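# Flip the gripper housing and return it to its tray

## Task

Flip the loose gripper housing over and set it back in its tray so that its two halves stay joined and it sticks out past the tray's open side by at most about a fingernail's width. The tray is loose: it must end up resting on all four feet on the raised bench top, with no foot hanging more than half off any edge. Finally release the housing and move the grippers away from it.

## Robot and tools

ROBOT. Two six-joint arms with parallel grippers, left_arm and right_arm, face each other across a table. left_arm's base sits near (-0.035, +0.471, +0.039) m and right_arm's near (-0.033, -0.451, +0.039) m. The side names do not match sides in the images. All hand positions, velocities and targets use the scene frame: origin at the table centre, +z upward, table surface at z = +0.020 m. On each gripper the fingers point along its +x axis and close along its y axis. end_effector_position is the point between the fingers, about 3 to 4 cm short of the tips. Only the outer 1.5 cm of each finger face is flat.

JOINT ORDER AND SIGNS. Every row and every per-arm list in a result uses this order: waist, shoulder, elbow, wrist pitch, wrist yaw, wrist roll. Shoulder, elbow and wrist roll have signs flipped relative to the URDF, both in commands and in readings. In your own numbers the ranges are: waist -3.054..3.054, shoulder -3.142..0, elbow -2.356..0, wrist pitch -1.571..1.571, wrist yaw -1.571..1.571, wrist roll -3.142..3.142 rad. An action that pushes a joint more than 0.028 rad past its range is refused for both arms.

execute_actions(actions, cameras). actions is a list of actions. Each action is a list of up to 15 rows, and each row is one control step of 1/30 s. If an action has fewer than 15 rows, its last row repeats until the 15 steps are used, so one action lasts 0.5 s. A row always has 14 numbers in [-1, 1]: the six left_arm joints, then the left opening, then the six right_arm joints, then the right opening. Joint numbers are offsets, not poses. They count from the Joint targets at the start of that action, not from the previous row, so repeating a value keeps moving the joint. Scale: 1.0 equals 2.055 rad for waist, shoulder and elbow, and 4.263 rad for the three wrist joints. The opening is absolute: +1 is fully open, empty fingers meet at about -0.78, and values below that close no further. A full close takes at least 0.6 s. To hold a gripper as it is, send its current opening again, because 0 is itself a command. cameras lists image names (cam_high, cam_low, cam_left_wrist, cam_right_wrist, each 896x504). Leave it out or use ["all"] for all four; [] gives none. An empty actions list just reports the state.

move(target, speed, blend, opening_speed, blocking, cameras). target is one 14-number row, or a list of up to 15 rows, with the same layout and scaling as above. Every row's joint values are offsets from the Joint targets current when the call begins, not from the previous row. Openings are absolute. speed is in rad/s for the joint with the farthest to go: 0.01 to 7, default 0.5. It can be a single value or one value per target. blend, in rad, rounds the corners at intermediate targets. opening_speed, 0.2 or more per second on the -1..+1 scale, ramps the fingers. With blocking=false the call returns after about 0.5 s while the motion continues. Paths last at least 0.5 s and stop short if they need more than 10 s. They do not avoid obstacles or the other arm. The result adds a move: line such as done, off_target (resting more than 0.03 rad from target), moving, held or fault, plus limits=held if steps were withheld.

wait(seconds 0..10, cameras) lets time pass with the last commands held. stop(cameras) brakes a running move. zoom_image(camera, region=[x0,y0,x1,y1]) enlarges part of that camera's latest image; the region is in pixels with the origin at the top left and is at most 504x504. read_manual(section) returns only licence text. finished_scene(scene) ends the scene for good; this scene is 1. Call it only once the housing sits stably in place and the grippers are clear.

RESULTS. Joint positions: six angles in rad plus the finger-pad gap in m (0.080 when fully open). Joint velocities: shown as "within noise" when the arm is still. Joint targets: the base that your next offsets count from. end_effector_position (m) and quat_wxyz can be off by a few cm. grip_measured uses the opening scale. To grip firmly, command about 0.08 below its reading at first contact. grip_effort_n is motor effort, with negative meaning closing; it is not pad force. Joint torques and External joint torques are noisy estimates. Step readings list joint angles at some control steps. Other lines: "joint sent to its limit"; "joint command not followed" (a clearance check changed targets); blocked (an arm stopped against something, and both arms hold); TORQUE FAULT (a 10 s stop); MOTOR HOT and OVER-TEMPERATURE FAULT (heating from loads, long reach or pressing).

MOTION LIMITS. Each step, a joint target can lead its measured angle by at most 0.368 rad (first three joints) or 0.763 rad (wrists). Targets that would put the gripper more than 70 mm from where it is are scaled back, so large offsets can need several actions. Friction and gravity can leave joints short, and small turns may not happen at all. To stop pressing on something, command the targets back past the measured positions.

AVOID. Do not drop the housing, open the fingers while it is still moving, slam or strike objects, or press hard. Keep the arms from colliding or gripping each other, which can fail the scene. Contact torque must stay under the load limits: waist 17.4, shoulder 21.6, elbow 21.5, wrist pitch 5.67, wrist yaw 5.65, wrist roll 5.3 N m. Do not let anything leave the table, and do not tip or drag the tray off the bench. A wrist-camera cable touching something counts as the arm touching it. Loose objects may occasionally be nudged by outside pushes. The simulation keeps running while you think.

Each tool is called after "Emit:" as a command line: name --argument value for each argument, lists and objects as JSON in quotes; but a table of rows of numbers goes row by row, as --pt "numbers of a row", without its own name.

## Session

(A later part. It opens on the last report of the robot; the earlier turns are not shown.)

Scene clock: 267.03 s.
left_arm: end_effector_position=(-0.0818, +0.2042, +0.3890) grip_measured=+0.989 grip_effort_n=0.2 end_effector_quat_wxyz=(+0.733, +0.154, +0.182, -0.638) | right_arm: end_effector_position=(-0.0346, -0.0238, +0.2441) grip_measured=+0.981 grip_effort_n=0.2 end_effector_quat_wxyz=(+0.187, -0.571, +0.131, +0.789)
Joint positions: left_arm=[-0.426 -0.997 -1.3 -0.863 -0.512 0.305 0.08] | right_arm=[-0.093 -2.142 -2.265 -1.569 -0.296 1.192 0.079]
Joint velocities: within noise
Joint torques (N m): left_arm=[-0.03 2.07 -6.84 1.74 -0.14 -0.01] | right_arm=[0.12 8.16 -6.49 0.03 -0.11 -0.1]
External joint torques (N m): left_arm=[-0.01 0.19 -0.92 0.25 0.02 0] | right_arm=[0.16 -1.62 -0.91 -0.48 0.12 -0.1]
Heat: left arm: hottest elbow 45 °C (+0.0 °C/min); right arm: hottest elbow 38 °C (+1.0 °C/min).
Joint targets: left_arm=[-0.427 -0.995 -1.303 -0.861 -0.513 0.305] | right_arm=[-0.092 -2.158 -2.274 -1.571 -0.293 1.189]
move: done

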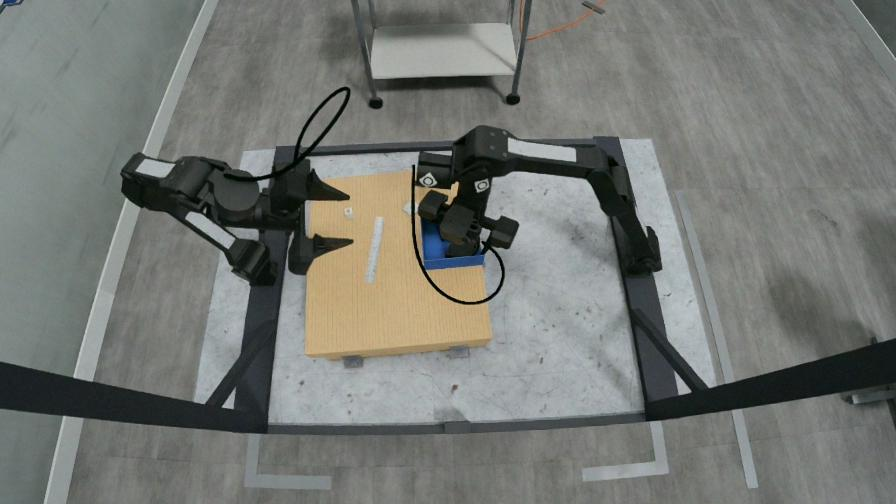

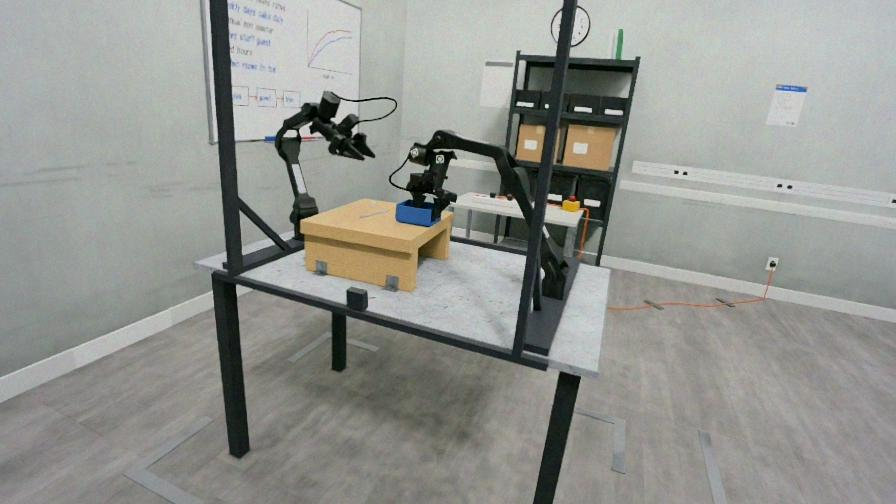

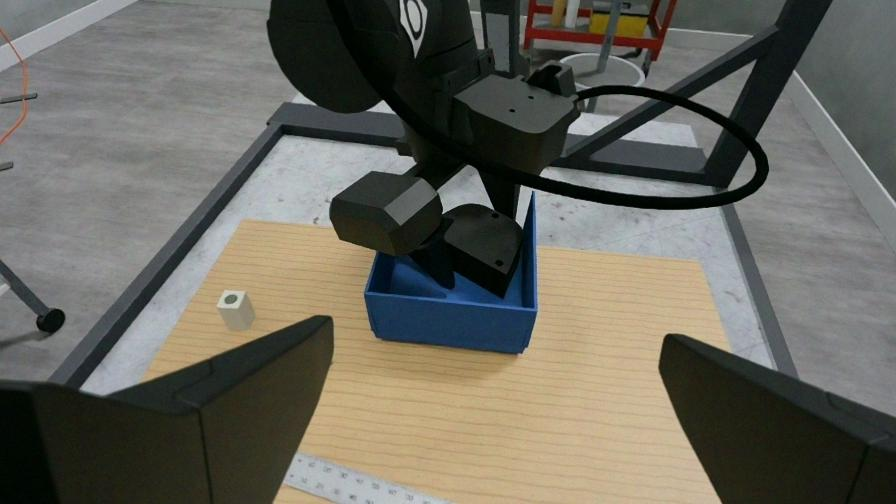

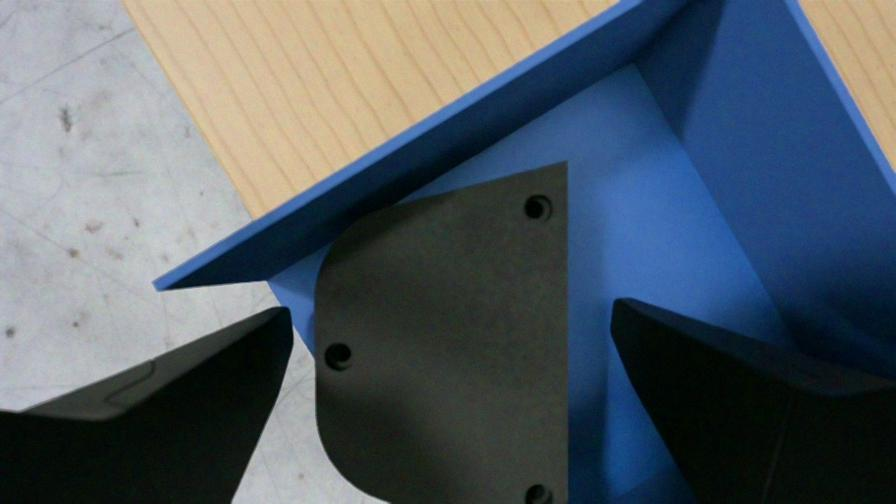

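Emit:
move --target '[0,0,0,0,0,0,0.989,0.002,0.0036,0.0186,0.0074,0,0,1]' --speed 0.1

Emit:
zoom_image --camera "cam_left_wrist" --region '[370, 180, 550, 360]'

Emit:
zoom_image --camera "cam_low" --region '[370, 170, 480, 250]'

Scene clock: 287.47 s.
left_arm: end_effector_position=(-0.0818, +0.2042, +0.3890) grip_measured=+0.989 grip_effort_n=0.2 end_effector_quat_wxyz=(+0.733, +0.154, +0.182, -0.638) | right_arm: end_effector_position=(-0.0353, -0.0204, +0.2395) grip_measured=+0.981 grip_effort_n=-0.2 end_effector_quat_wxyz=(+0.189, -0.571, +0.127, +0.789)
Joint positions: left_arm=[-0.426 -0.997 -1.3 -0.863 -0.512 0.305 0.08] | right_arm=[-0.091 -2.142 -2.245 -1.541 -0.295 1.191 0.079]
Joint velocities: within noise
Joint torques (N m): left_arm=[-0.04 2.09 -6.87 1.75 -0.14 -0.01] | right_arm=[0.36 9.15 -4.39 0.29 -0.12 -0.08]
External joint torques (N m): left_arm=[-0.03 0.17 -0.93 0.25 0.03 -0.01] | right_arm=[0.33 -0.66 1.21 -0.23 0.12 -0.08]
Heat: left arm: hottest elbow 45 °C (+0.0 °C/min); right arm: hottest shoulder 38 °C (+2.0 °C/min).
Joint targets: left_arm=[-0.427 -0.995 -1.303 -0.861 -0.513 0.305] | right_arm=[-0.088 -2.151 -2.236 -1.539 -0.293 1.189]
move: done

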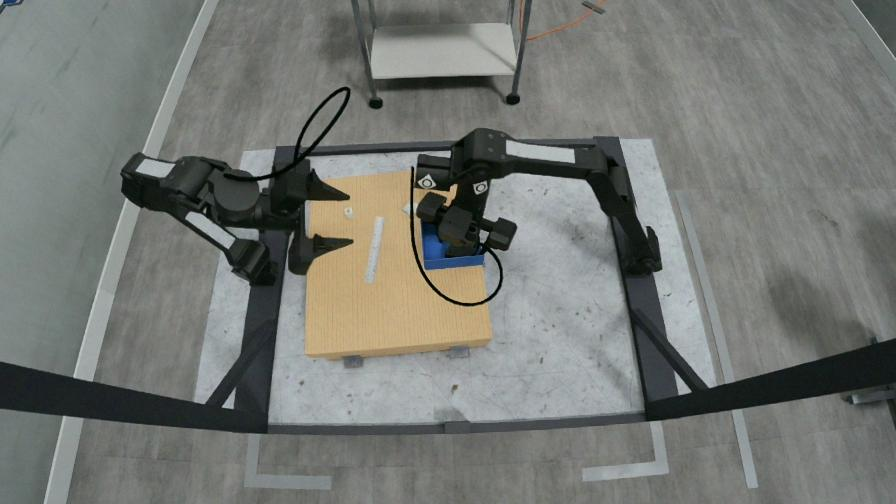

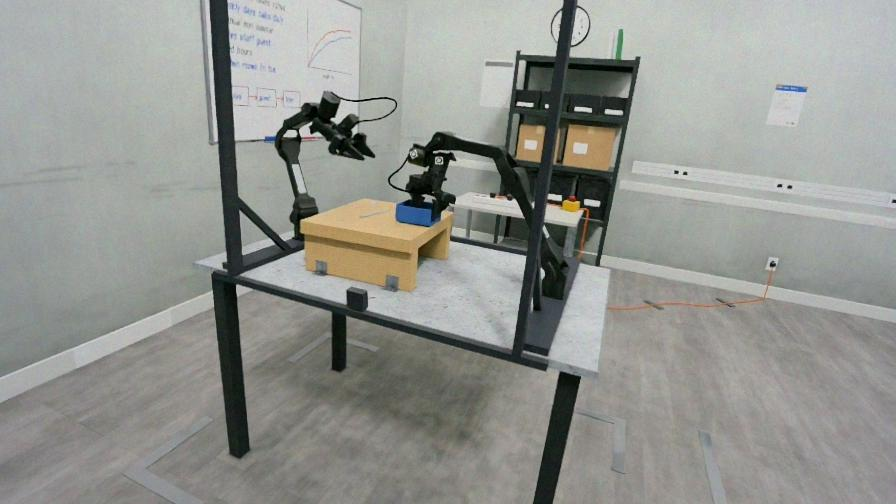

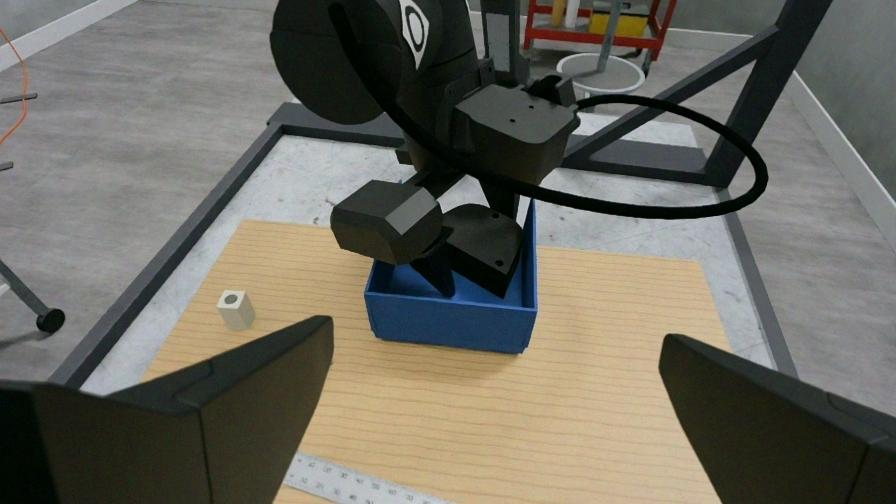

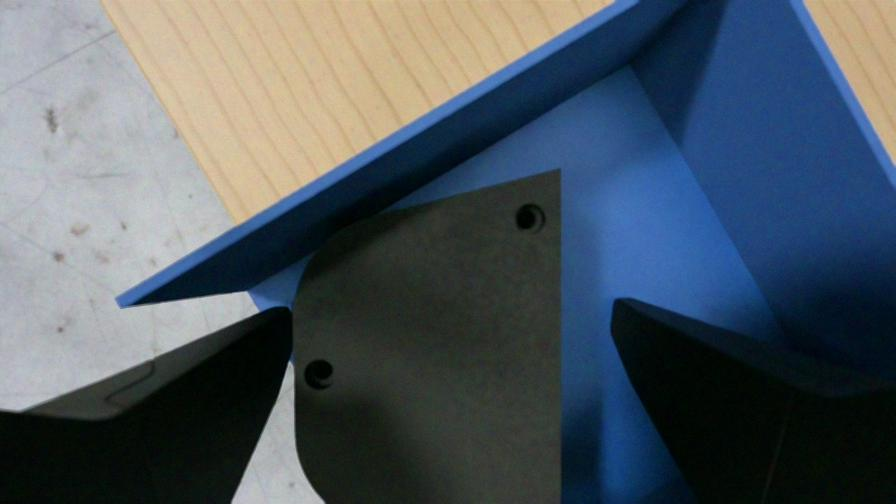

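Scaled by 2.800 from the camera's 896x504 image, which has a finer 1280x720 frame.

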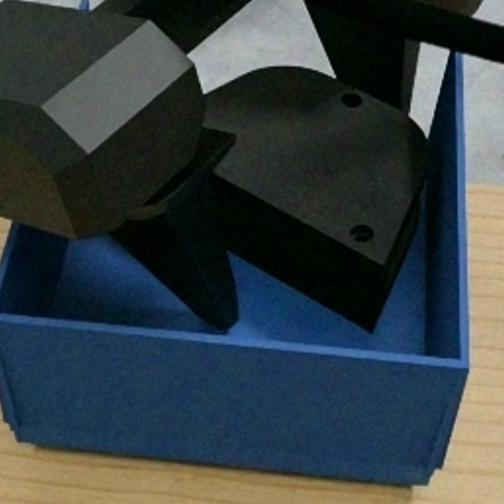

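Scaled by 4.582 from the camera's 896x504 image, which has a finer 1280x720 frame.

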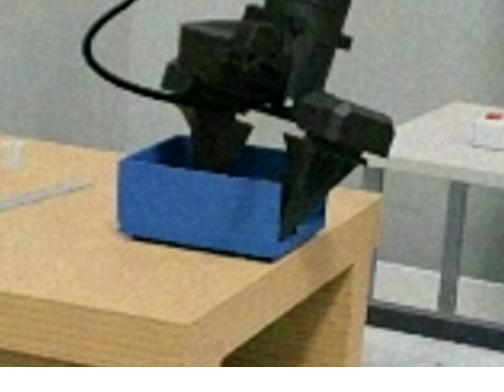

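Emit:
move --target '[0,0,0,0,0,0,0.989,0.001,0.0161,0.0311,0.0073,0,0,1]' --speed 0.1 --cameras '["cam_left_wrist","cam_right_wrist","cam_low"]'

Emit:
zoom_image --camera "cam_left_wrist" --region '[370, 180, 550, 360]'

Emit:
zoom_image --camera "cam_low" --region '[370, 170, 480, 250]'

Scene clock: 295.33 s.
left_arm: end_effector_position=(-0.0818, +0.2042, +0.3890) grip_measured=+0.989 grip_effort_n=0.2 end_effector_quat_wxyz=(+0.733, +0.154, +0.182, -0.638) | right_arm: end_effector_position=(-0.0356, -0.0217, +0.2374) grip_measured=+0.981 grip_effort_n=0.2 end_effector_quat_wxyz=(+0.193, -0.570, +0.122, +0.789)
Joint positions: left_arm=[-0.426 -0.997 -1.3 -0.863 -0.512 0.305 0.08] | right_arm=[-0.09 -2.116 -2.192 -1.503 -0.295 1.19 0.079]
Joint velocities: within noise
Joint torques (N m): left_arm=[-0.03 2.1 -6.86 1.76 -0.14 -0.01] | right_arm=[0.68 9.48 -3.38 -0.22 -0.14 -0.08]
External joint torques (N m): left_arm=[-0.03 0.26 -1 0.28 0.03 -0.01] | right_arm=[0.59 -0.26 2.32 -0.77 0.1 -0.08]
Heat: left arm: hottest elbow 45 °C (+0.0 °C/min); right arm: hottest shoulder 39 °C (+3.0 °C/min).
Joint targets: left_arm=[-0.427 -0.995 -1.303 -0.861 -0.513 0.305] | right_arm=[-0.086 -2.118 -2.172 -1.508 -0.293 1.189]
move: done
Images, in order (width x height): cam_low 896x504, cam_left_wrist 896x504, cam_right_wrist 896x504.

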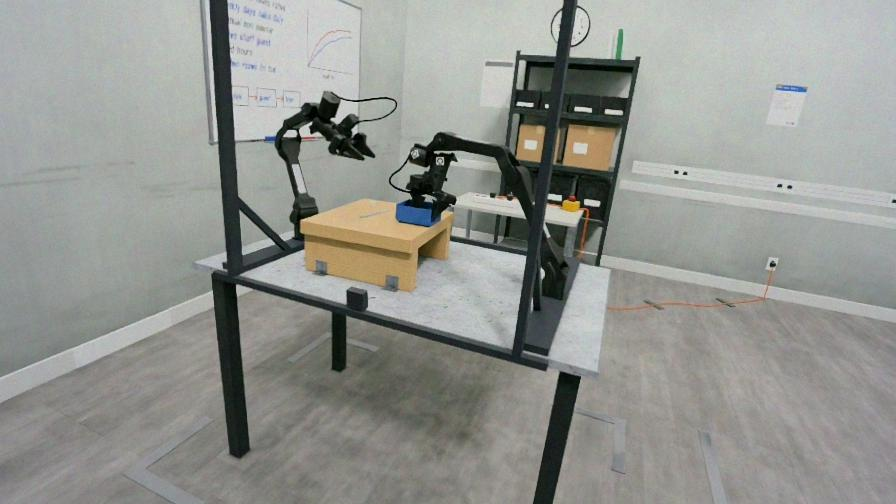

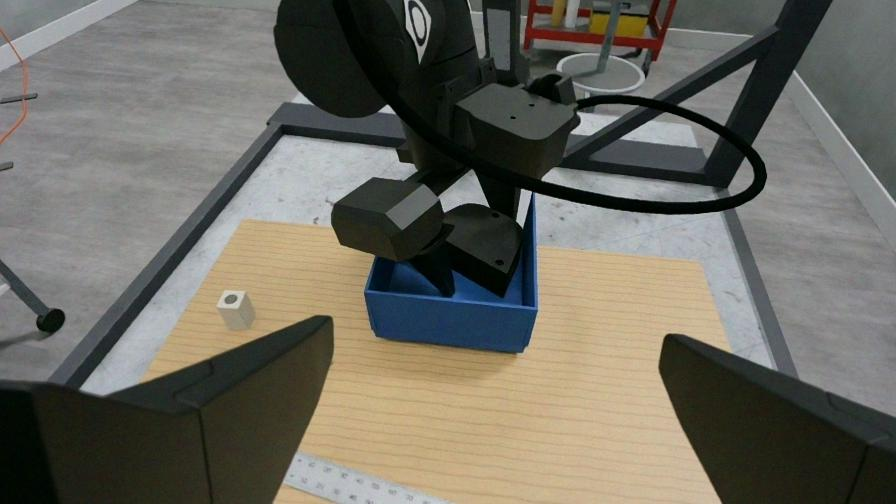

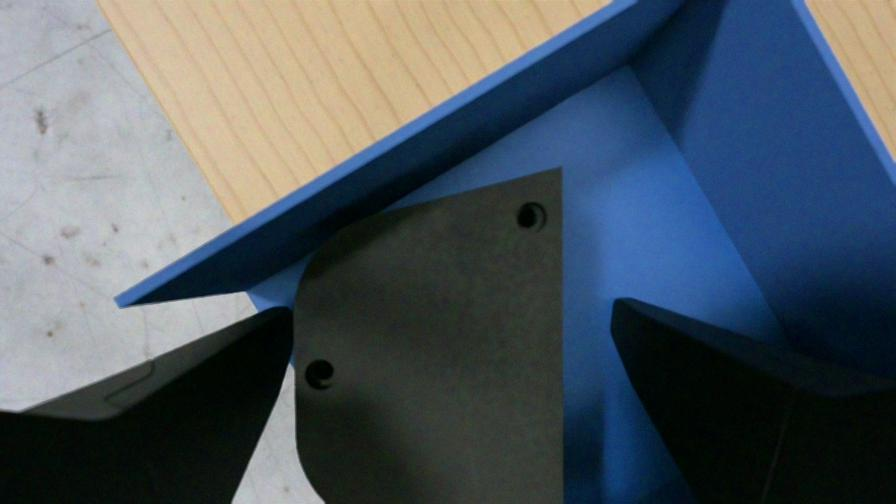

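Scaled by 2.800 from the camera's 896x504 image, which has a finer 1280x720 frame.

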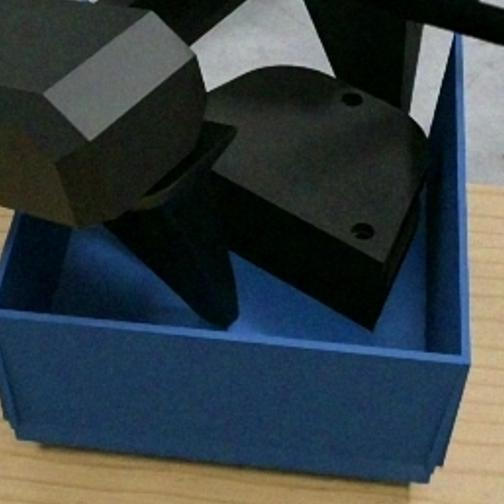

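Scaled by 4.582 from the camera's 896x504 image, which has a finer 1280x720 frame.

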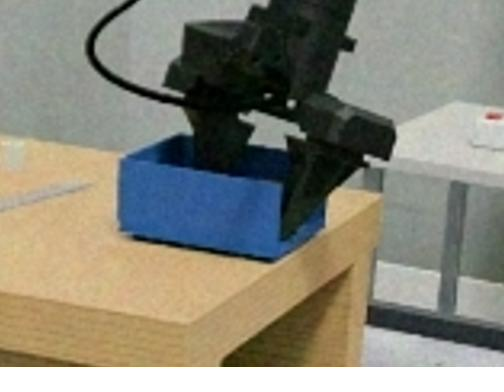

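Emit:
move --target '[0,0,0,0,0,0,0.989,0,0,-0.009,0,0,0,0.35]' --speed 0.1 --opening_speed 0.4 --cameras '["cam_left_wrist","cam_right_wrist","cam_low"]'

Emit:
zoom_image --camera "cam_left_wrist" --region '[370, 180, 550, 360]'

Scene clock: 301.47 s.
left_arm: end_effector_position=(-0.0818, +0.2042, +0.3890) grip_measured=+0.989 grip_effort_n=0.2 end_effector_quat_wxyz=(+0.733, +0.154, +0.182, -0.638) | right_arm: end_effector_position=(-0.0372, -0.0233, +0.2374) grip_measured=+0.355 grip_effort_n=-25.8 end_effector_quat_wxyz=(+0.190, -0.570, +0.124, +0.790)
Joint positions: left_arm=[-0.426 -0.997 -1.3 -0.863 -0.512 0.305 0.08] | right_arm=[-0.087 -2.115 -2.192 -1.509 -0.295 1.189 0.051]
Joint velocities: within noise
Joint torques (N m): left_arm=[-0.02 2.06 -6.82 1.75 -0.14 -0.01] | right_arm=[0.09 9.35 -5.27 0.29 -0.13 -0.06]
External joint torques (N m): left_arm=[-0.02 0.16 -0.91 0.26 0.03 -0.01] | right_arm=[0.13 -0.44 0.45 -0.26 0.1 -0.06]
Heat: left arm: hottest elbow 45 °C (+0.0 °C/min); right arm: hottest shoulder 40 °C (+3.0 °C/min).
Joint targets: left_arm=[-0.427 -0.995 -1.303 -0.861 -0.513 0.305] | right_arm=[-0.086 -2.118 -2.190 -1.508 -0.293 1.189]
move: done
Images, in order (width x height): cam_low 896x504, cam_left_wrist 896x504, cam_right_wrist 896x504.

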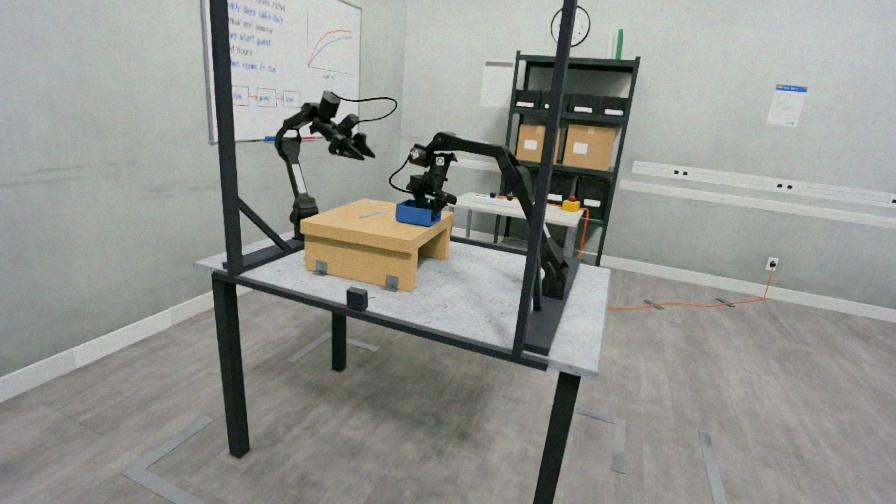

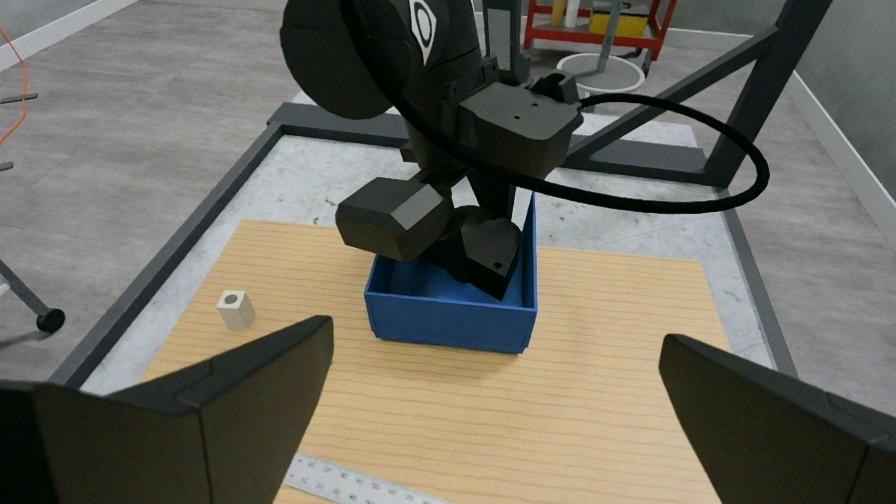

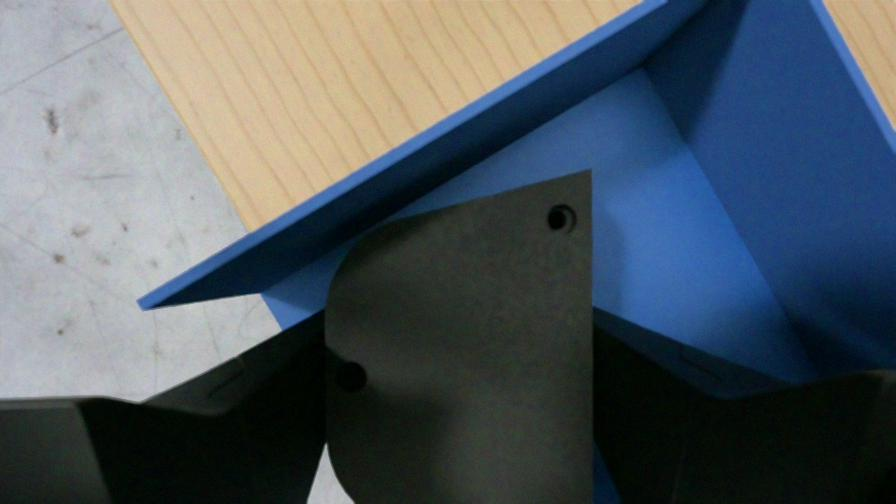

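Scaled by 2.800 from the camera's 896x504 image, which has a finer 1280x720 frame.

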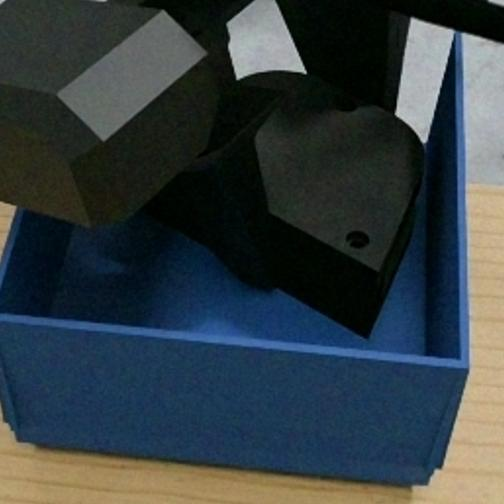

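Emit:
move --pt "0 0 0 0 0 0 0.989 0 0 0 0 0 0 0.27" --pt "0 0 0 0 0 0 0.989 0 -0.0102 -0.036 -0.0124 0 0 0.27" --speed 0.1 --cameras '["cam_left_wrist","cam_right_wrist","cam_low"]'

Emit:
zoom_image --camera "cam_left_wrist" --region '[370, 180, 550, 360]'

Scene clock: 343.27 s.
left_arm: end_effector_position=(-0.0818, +0.2042, +0.3890) grip_measured=+0.989 grip_effort_n=0.2 end_effector_quat_wxyz=(+0.733, +0.154, +0.182, -0.638) | right_arm: end_effector_position=(-0.0373, -0.0250, +0.2492) grip_measured=+0.316 grip_effort_n=-83.5 end_effector_quat_wxyz=(+0.191, -0.570, +0.122, +0.790)
Joint positions: left_arm=[-0.426 -0.997 -1.3 -0.863 -0.512 0.305 0.08] | right_arm=[-0.087 -2.123 -2.254 -1.559 -0.295 1.189 0.049]
Joint velocities: within noise
Joint torques (N m): left_arm=[-0.06 2.08 -6.83 1.74 -0.13 -0.02] | right_arm=[0.15 8.12 -6.56 0.12 -0.14 -0.05]
External joint torques (N m): left_arm=[-0.05 0.18 -0.92 0.25 0.04 -0.02] | right_arm=[0.16 -1.49 -1 -0.43 0.09 -0.04]
Heat: left arm: hottest elbow 45 °C (+0.0 °C/min); right arm: hottest shoulder 43 °C (+5.1 °C/min).
Joint targets: left_arm=[-0.427 -0.995 -1.303 -0.861 -0.513 0.305] | right_arm=[-0.086 -2.139 -2.264 -1.561 -0.293 1.189]
move: done
Images, in order (width x height): cam_low 896x504, cam_left_wrist 896x504, cam_right_wrist 896x504.

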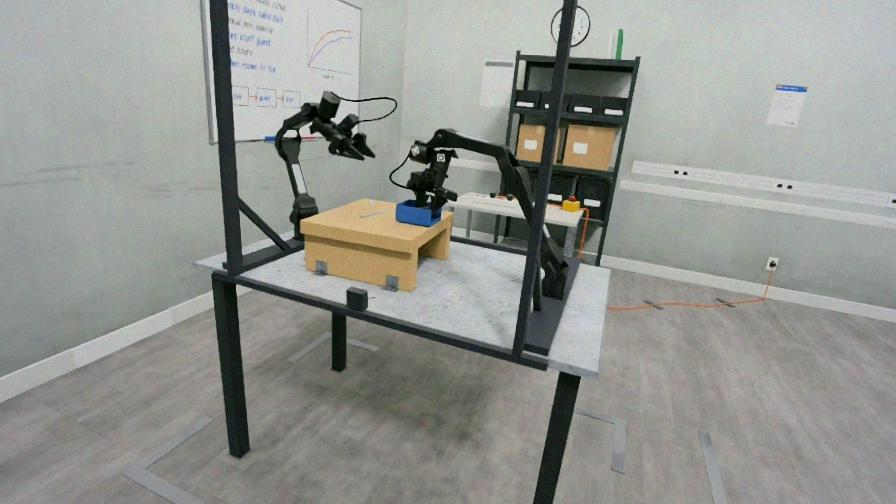

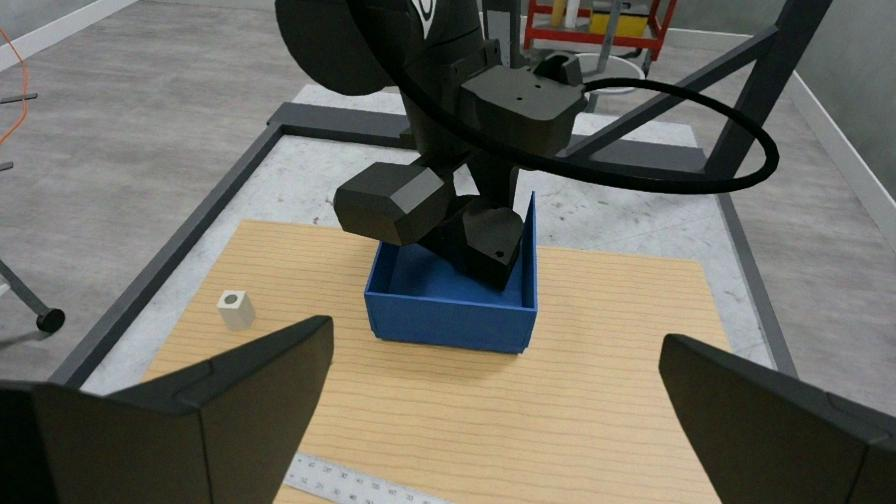

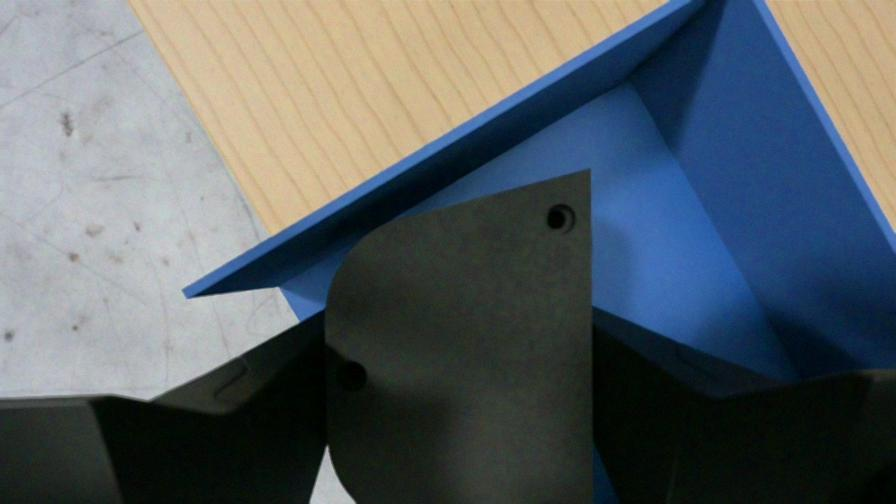

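Scaled by 2.800 from the camera's 896x504 image, which has a finer 1280x720 frame.

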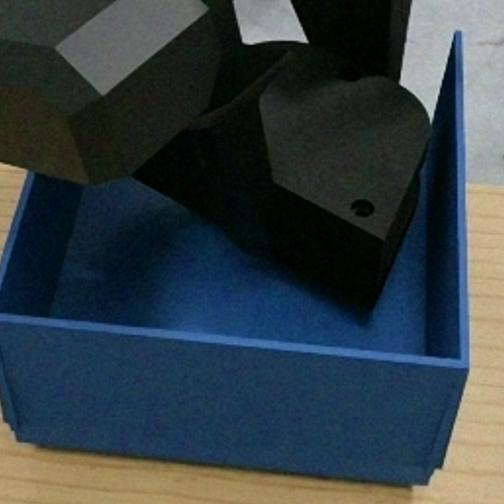

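Emit:
move --target '[0,0,0,0,0,0,0.989,0.035,0.1027,0.1591,0.0708,0.0615,-0.2571,0.27]' --speed 0.4

Emit:
zoom_image --camera "cam_left_wrist" --region '[370, 180, 550, 360]'

Emit:
zoom_image --camera "cam_low" --region '[370, 170, 480, 250]'

Scene clock: 357.03 s.
left_arm: end_effector_position=(-0.0818, +0.2042, +0.3890) grip_measured=+0.989 grip_effort_n=0.2 end_effector_quat_wxyz=(+0.733, +0.154, +0.182, -0.638) | right_arm: end_effector_position=(-0.0285, -0.0232, +0.2410) grip_measured=+0.316 grip_effort_n=-83.5 end_effector_quat_wxyz=(+0.548, -0.432, +0.400, +0.595)
Joint positions: left_arm=[-0.426 -0.997 -1.3 -0.863 -0.512 0.305 0.08] | right_arm=[-0.017 -1.944 -1.945 -1.262 -0.034 0.097 0.049]
Joint velocities: within noise
Joint torques (N m): left_arm=[-0.05 2.1 -6.85 1.75 -0.14 -0.01] | right_arm=[0.4 10.63 -5.2 0.67 0.11 -0.14]
External joint torques (N m): left_arm=[-0.05 0.16 -0.93 0.26 0.03 -0.01] | right_arm=[0.35 1.56 0.98 -0.18 0.14 -0.14]
Heat: left arm: hottest elbow 45 °C (+0.0 °C/min); right arm: hottest shoulder 41 °C (+2.0 °C/min).
Joint targets: left_arm=[-0.427 -0.995 -1.303 -0.861 -0.513 0.305] | right_arm=[-0.014 -1.928 -1.937 -1.259 -0.030 0.093]
move: done

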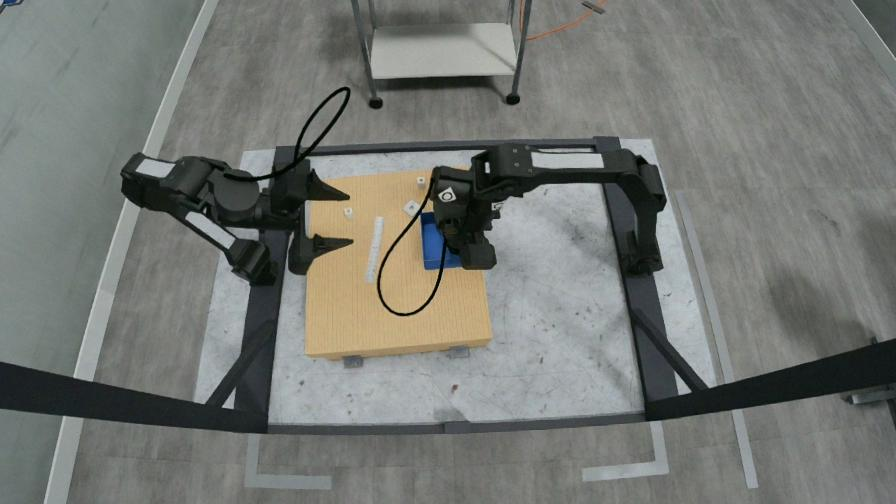

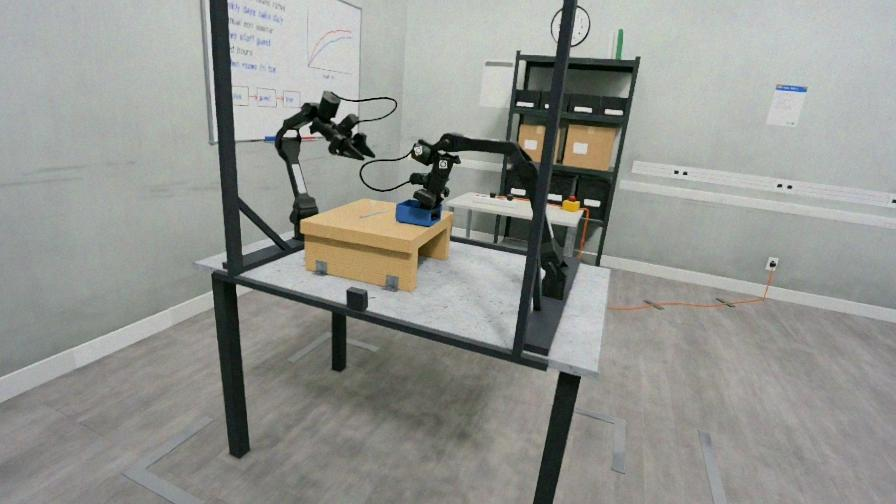

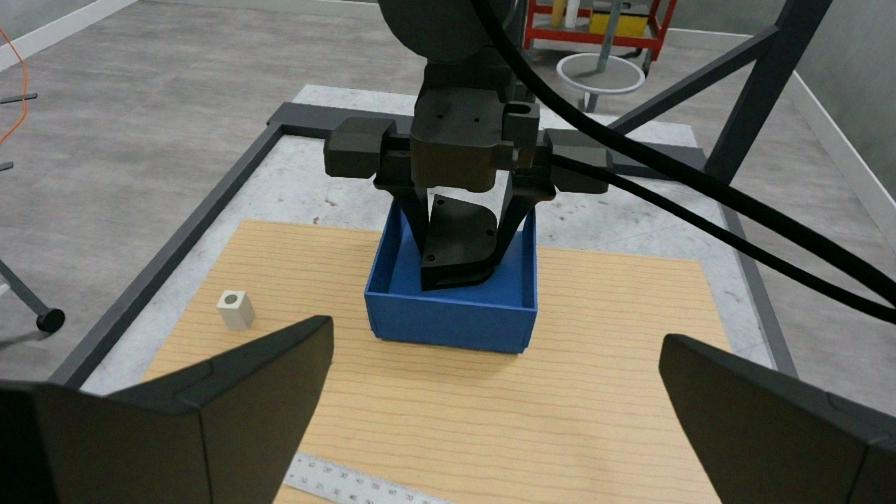

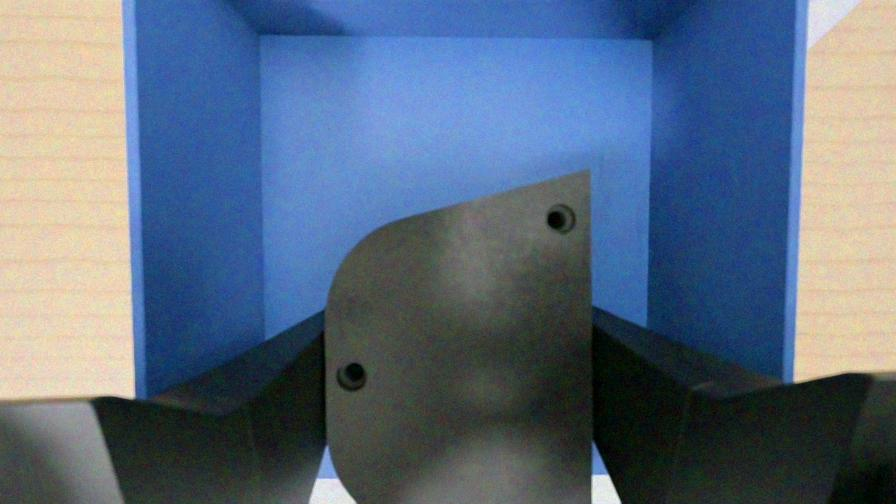

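Scaled by 2.800 from the camera's 896x504 image, which has a finer 1280x720 frame.

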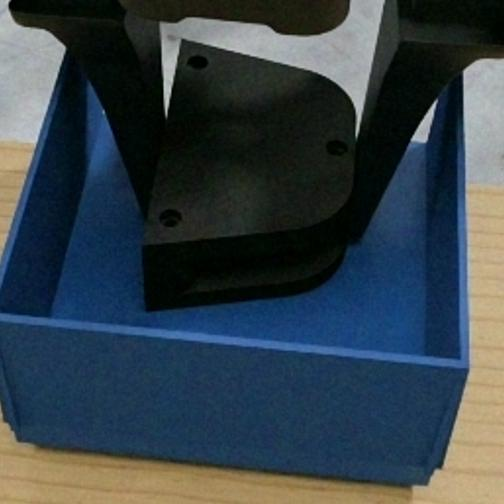

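Scaled by 4.582 from the camera's 896x504 image, which has a finer 1280x720 frame.

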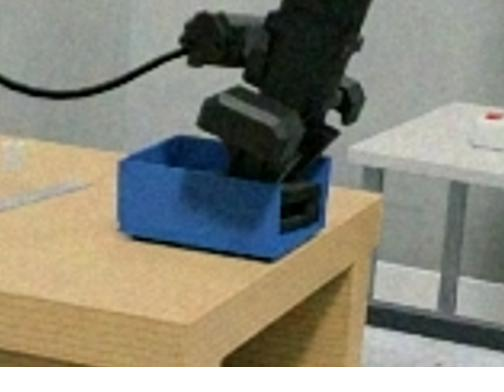

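Emit:
move --target '[0,0,0,0,0,0,0.989,0,0.0029,0.0157,0.0063,0,0,0.27]' --speed 0.05 --cameras '["cam_left_wrist","cam_right_wrist","cam_low"]'

Emit:
zoom_image --camera "cam_left_wrist" --region '[370, 180, 550, 360]'

Emit:
zoom_image --camera "cam_low" --region '[370, 170, 480, 250]'

Scene clock: 369.67 s.
left_arm: end_effector_position=(-0.0818, +0.2042, +0.3890) grip_measured=+0.989 grip_effort_n=0.2 end_effector_quat_wxyz=(+0.733, +0.154, +0.182, -0.638) | right_arm: end_effector_position=(-0.0284, -0.0230, +0.2394) grip_measured=+0.316 grip_effort_n=-83.5 end_effector_quat_wxyz=(+0.551, -0.429, +0.396, +0.597)
Joint positions: left_arm=[-0.426 -0.997 -1.3 -0.863 -0.512 0.305 0.08] | right_arm=[-0.017 -1.931 -1.917 -1.234 -0.033 0.097 0.049]
Joint velocities: within noise
Joint torques (N m): left_arm=[-0.04 2.08 -6.85 1.75 -0.14 -0.01] | right_arm=[0.41 9.77 -4.68 0.6 0.1 -0.13]
External joint torques (N m): left_arm=[-0.05 0.21 -0.93 0.26 0.03 -0.01] | right_arm=[0.36 0.87 1.47 -0.27 0.14 -0.13]
Heat: left arm: hottest elbow 45 °C (+0.0 °C/min); right arm: hottest shoulder 40 °C (-1.0 °C/min).
Joint targets: left_arm=[-0.427 -0.995 -1.303 -0.861 -0.513 0.305] | right_arm=[-0.014 -1.922 -1.905 -1.232 -0.031 0.093]
move: done
Images, in order (width x height): cam_low 896x504, cam_left_wrist 896x504, cam_right_wrist 896x504.

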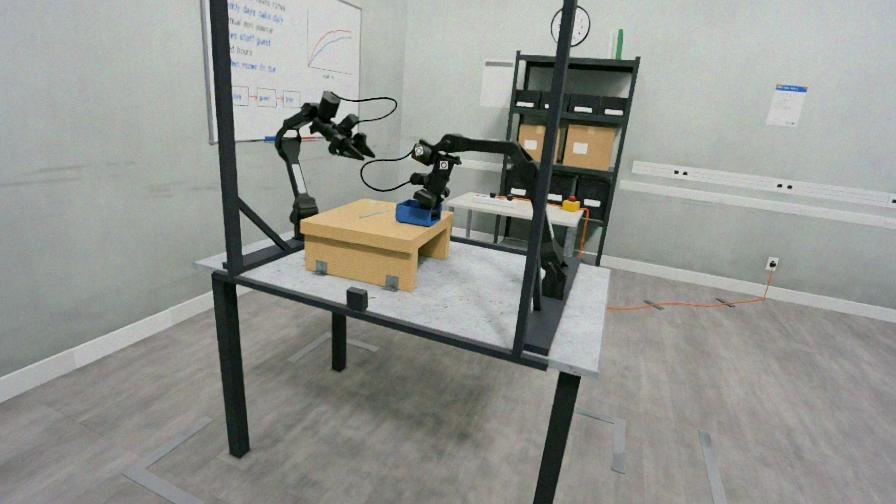

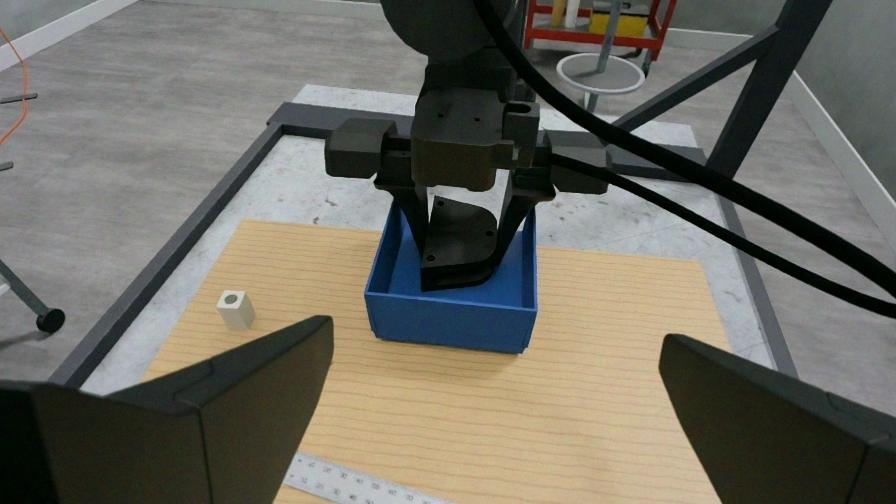

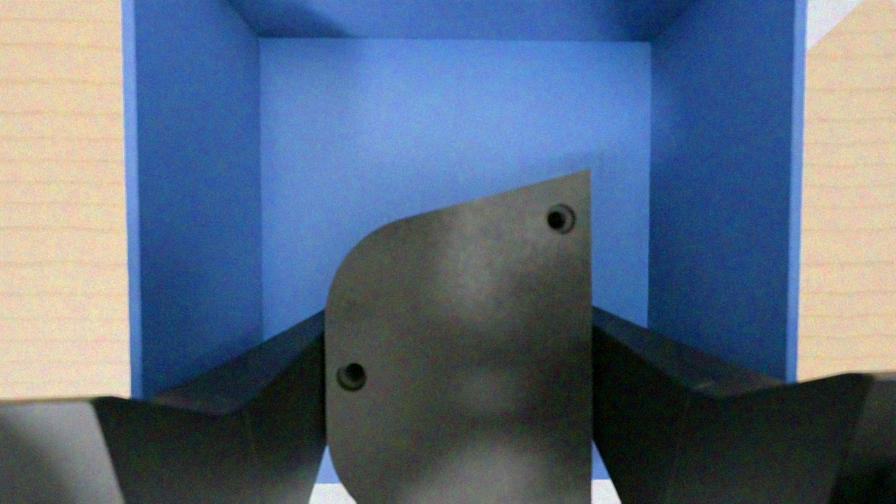

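Scaled by 2.800 from the camera's 896x504 image, which has a finer 1280x720 frame.

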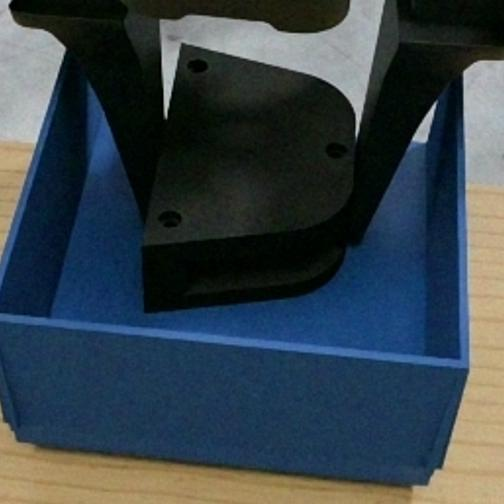

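Scaled by 4.582 from the camera's 896x504 image, which has a finer 1280x720 frame.

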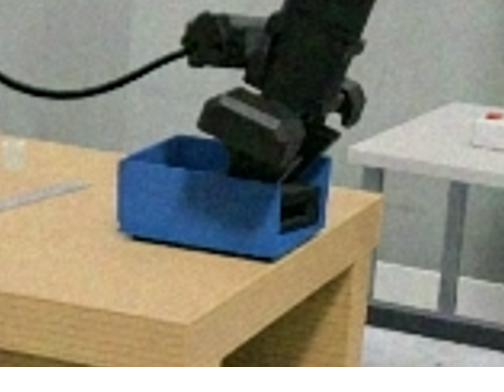

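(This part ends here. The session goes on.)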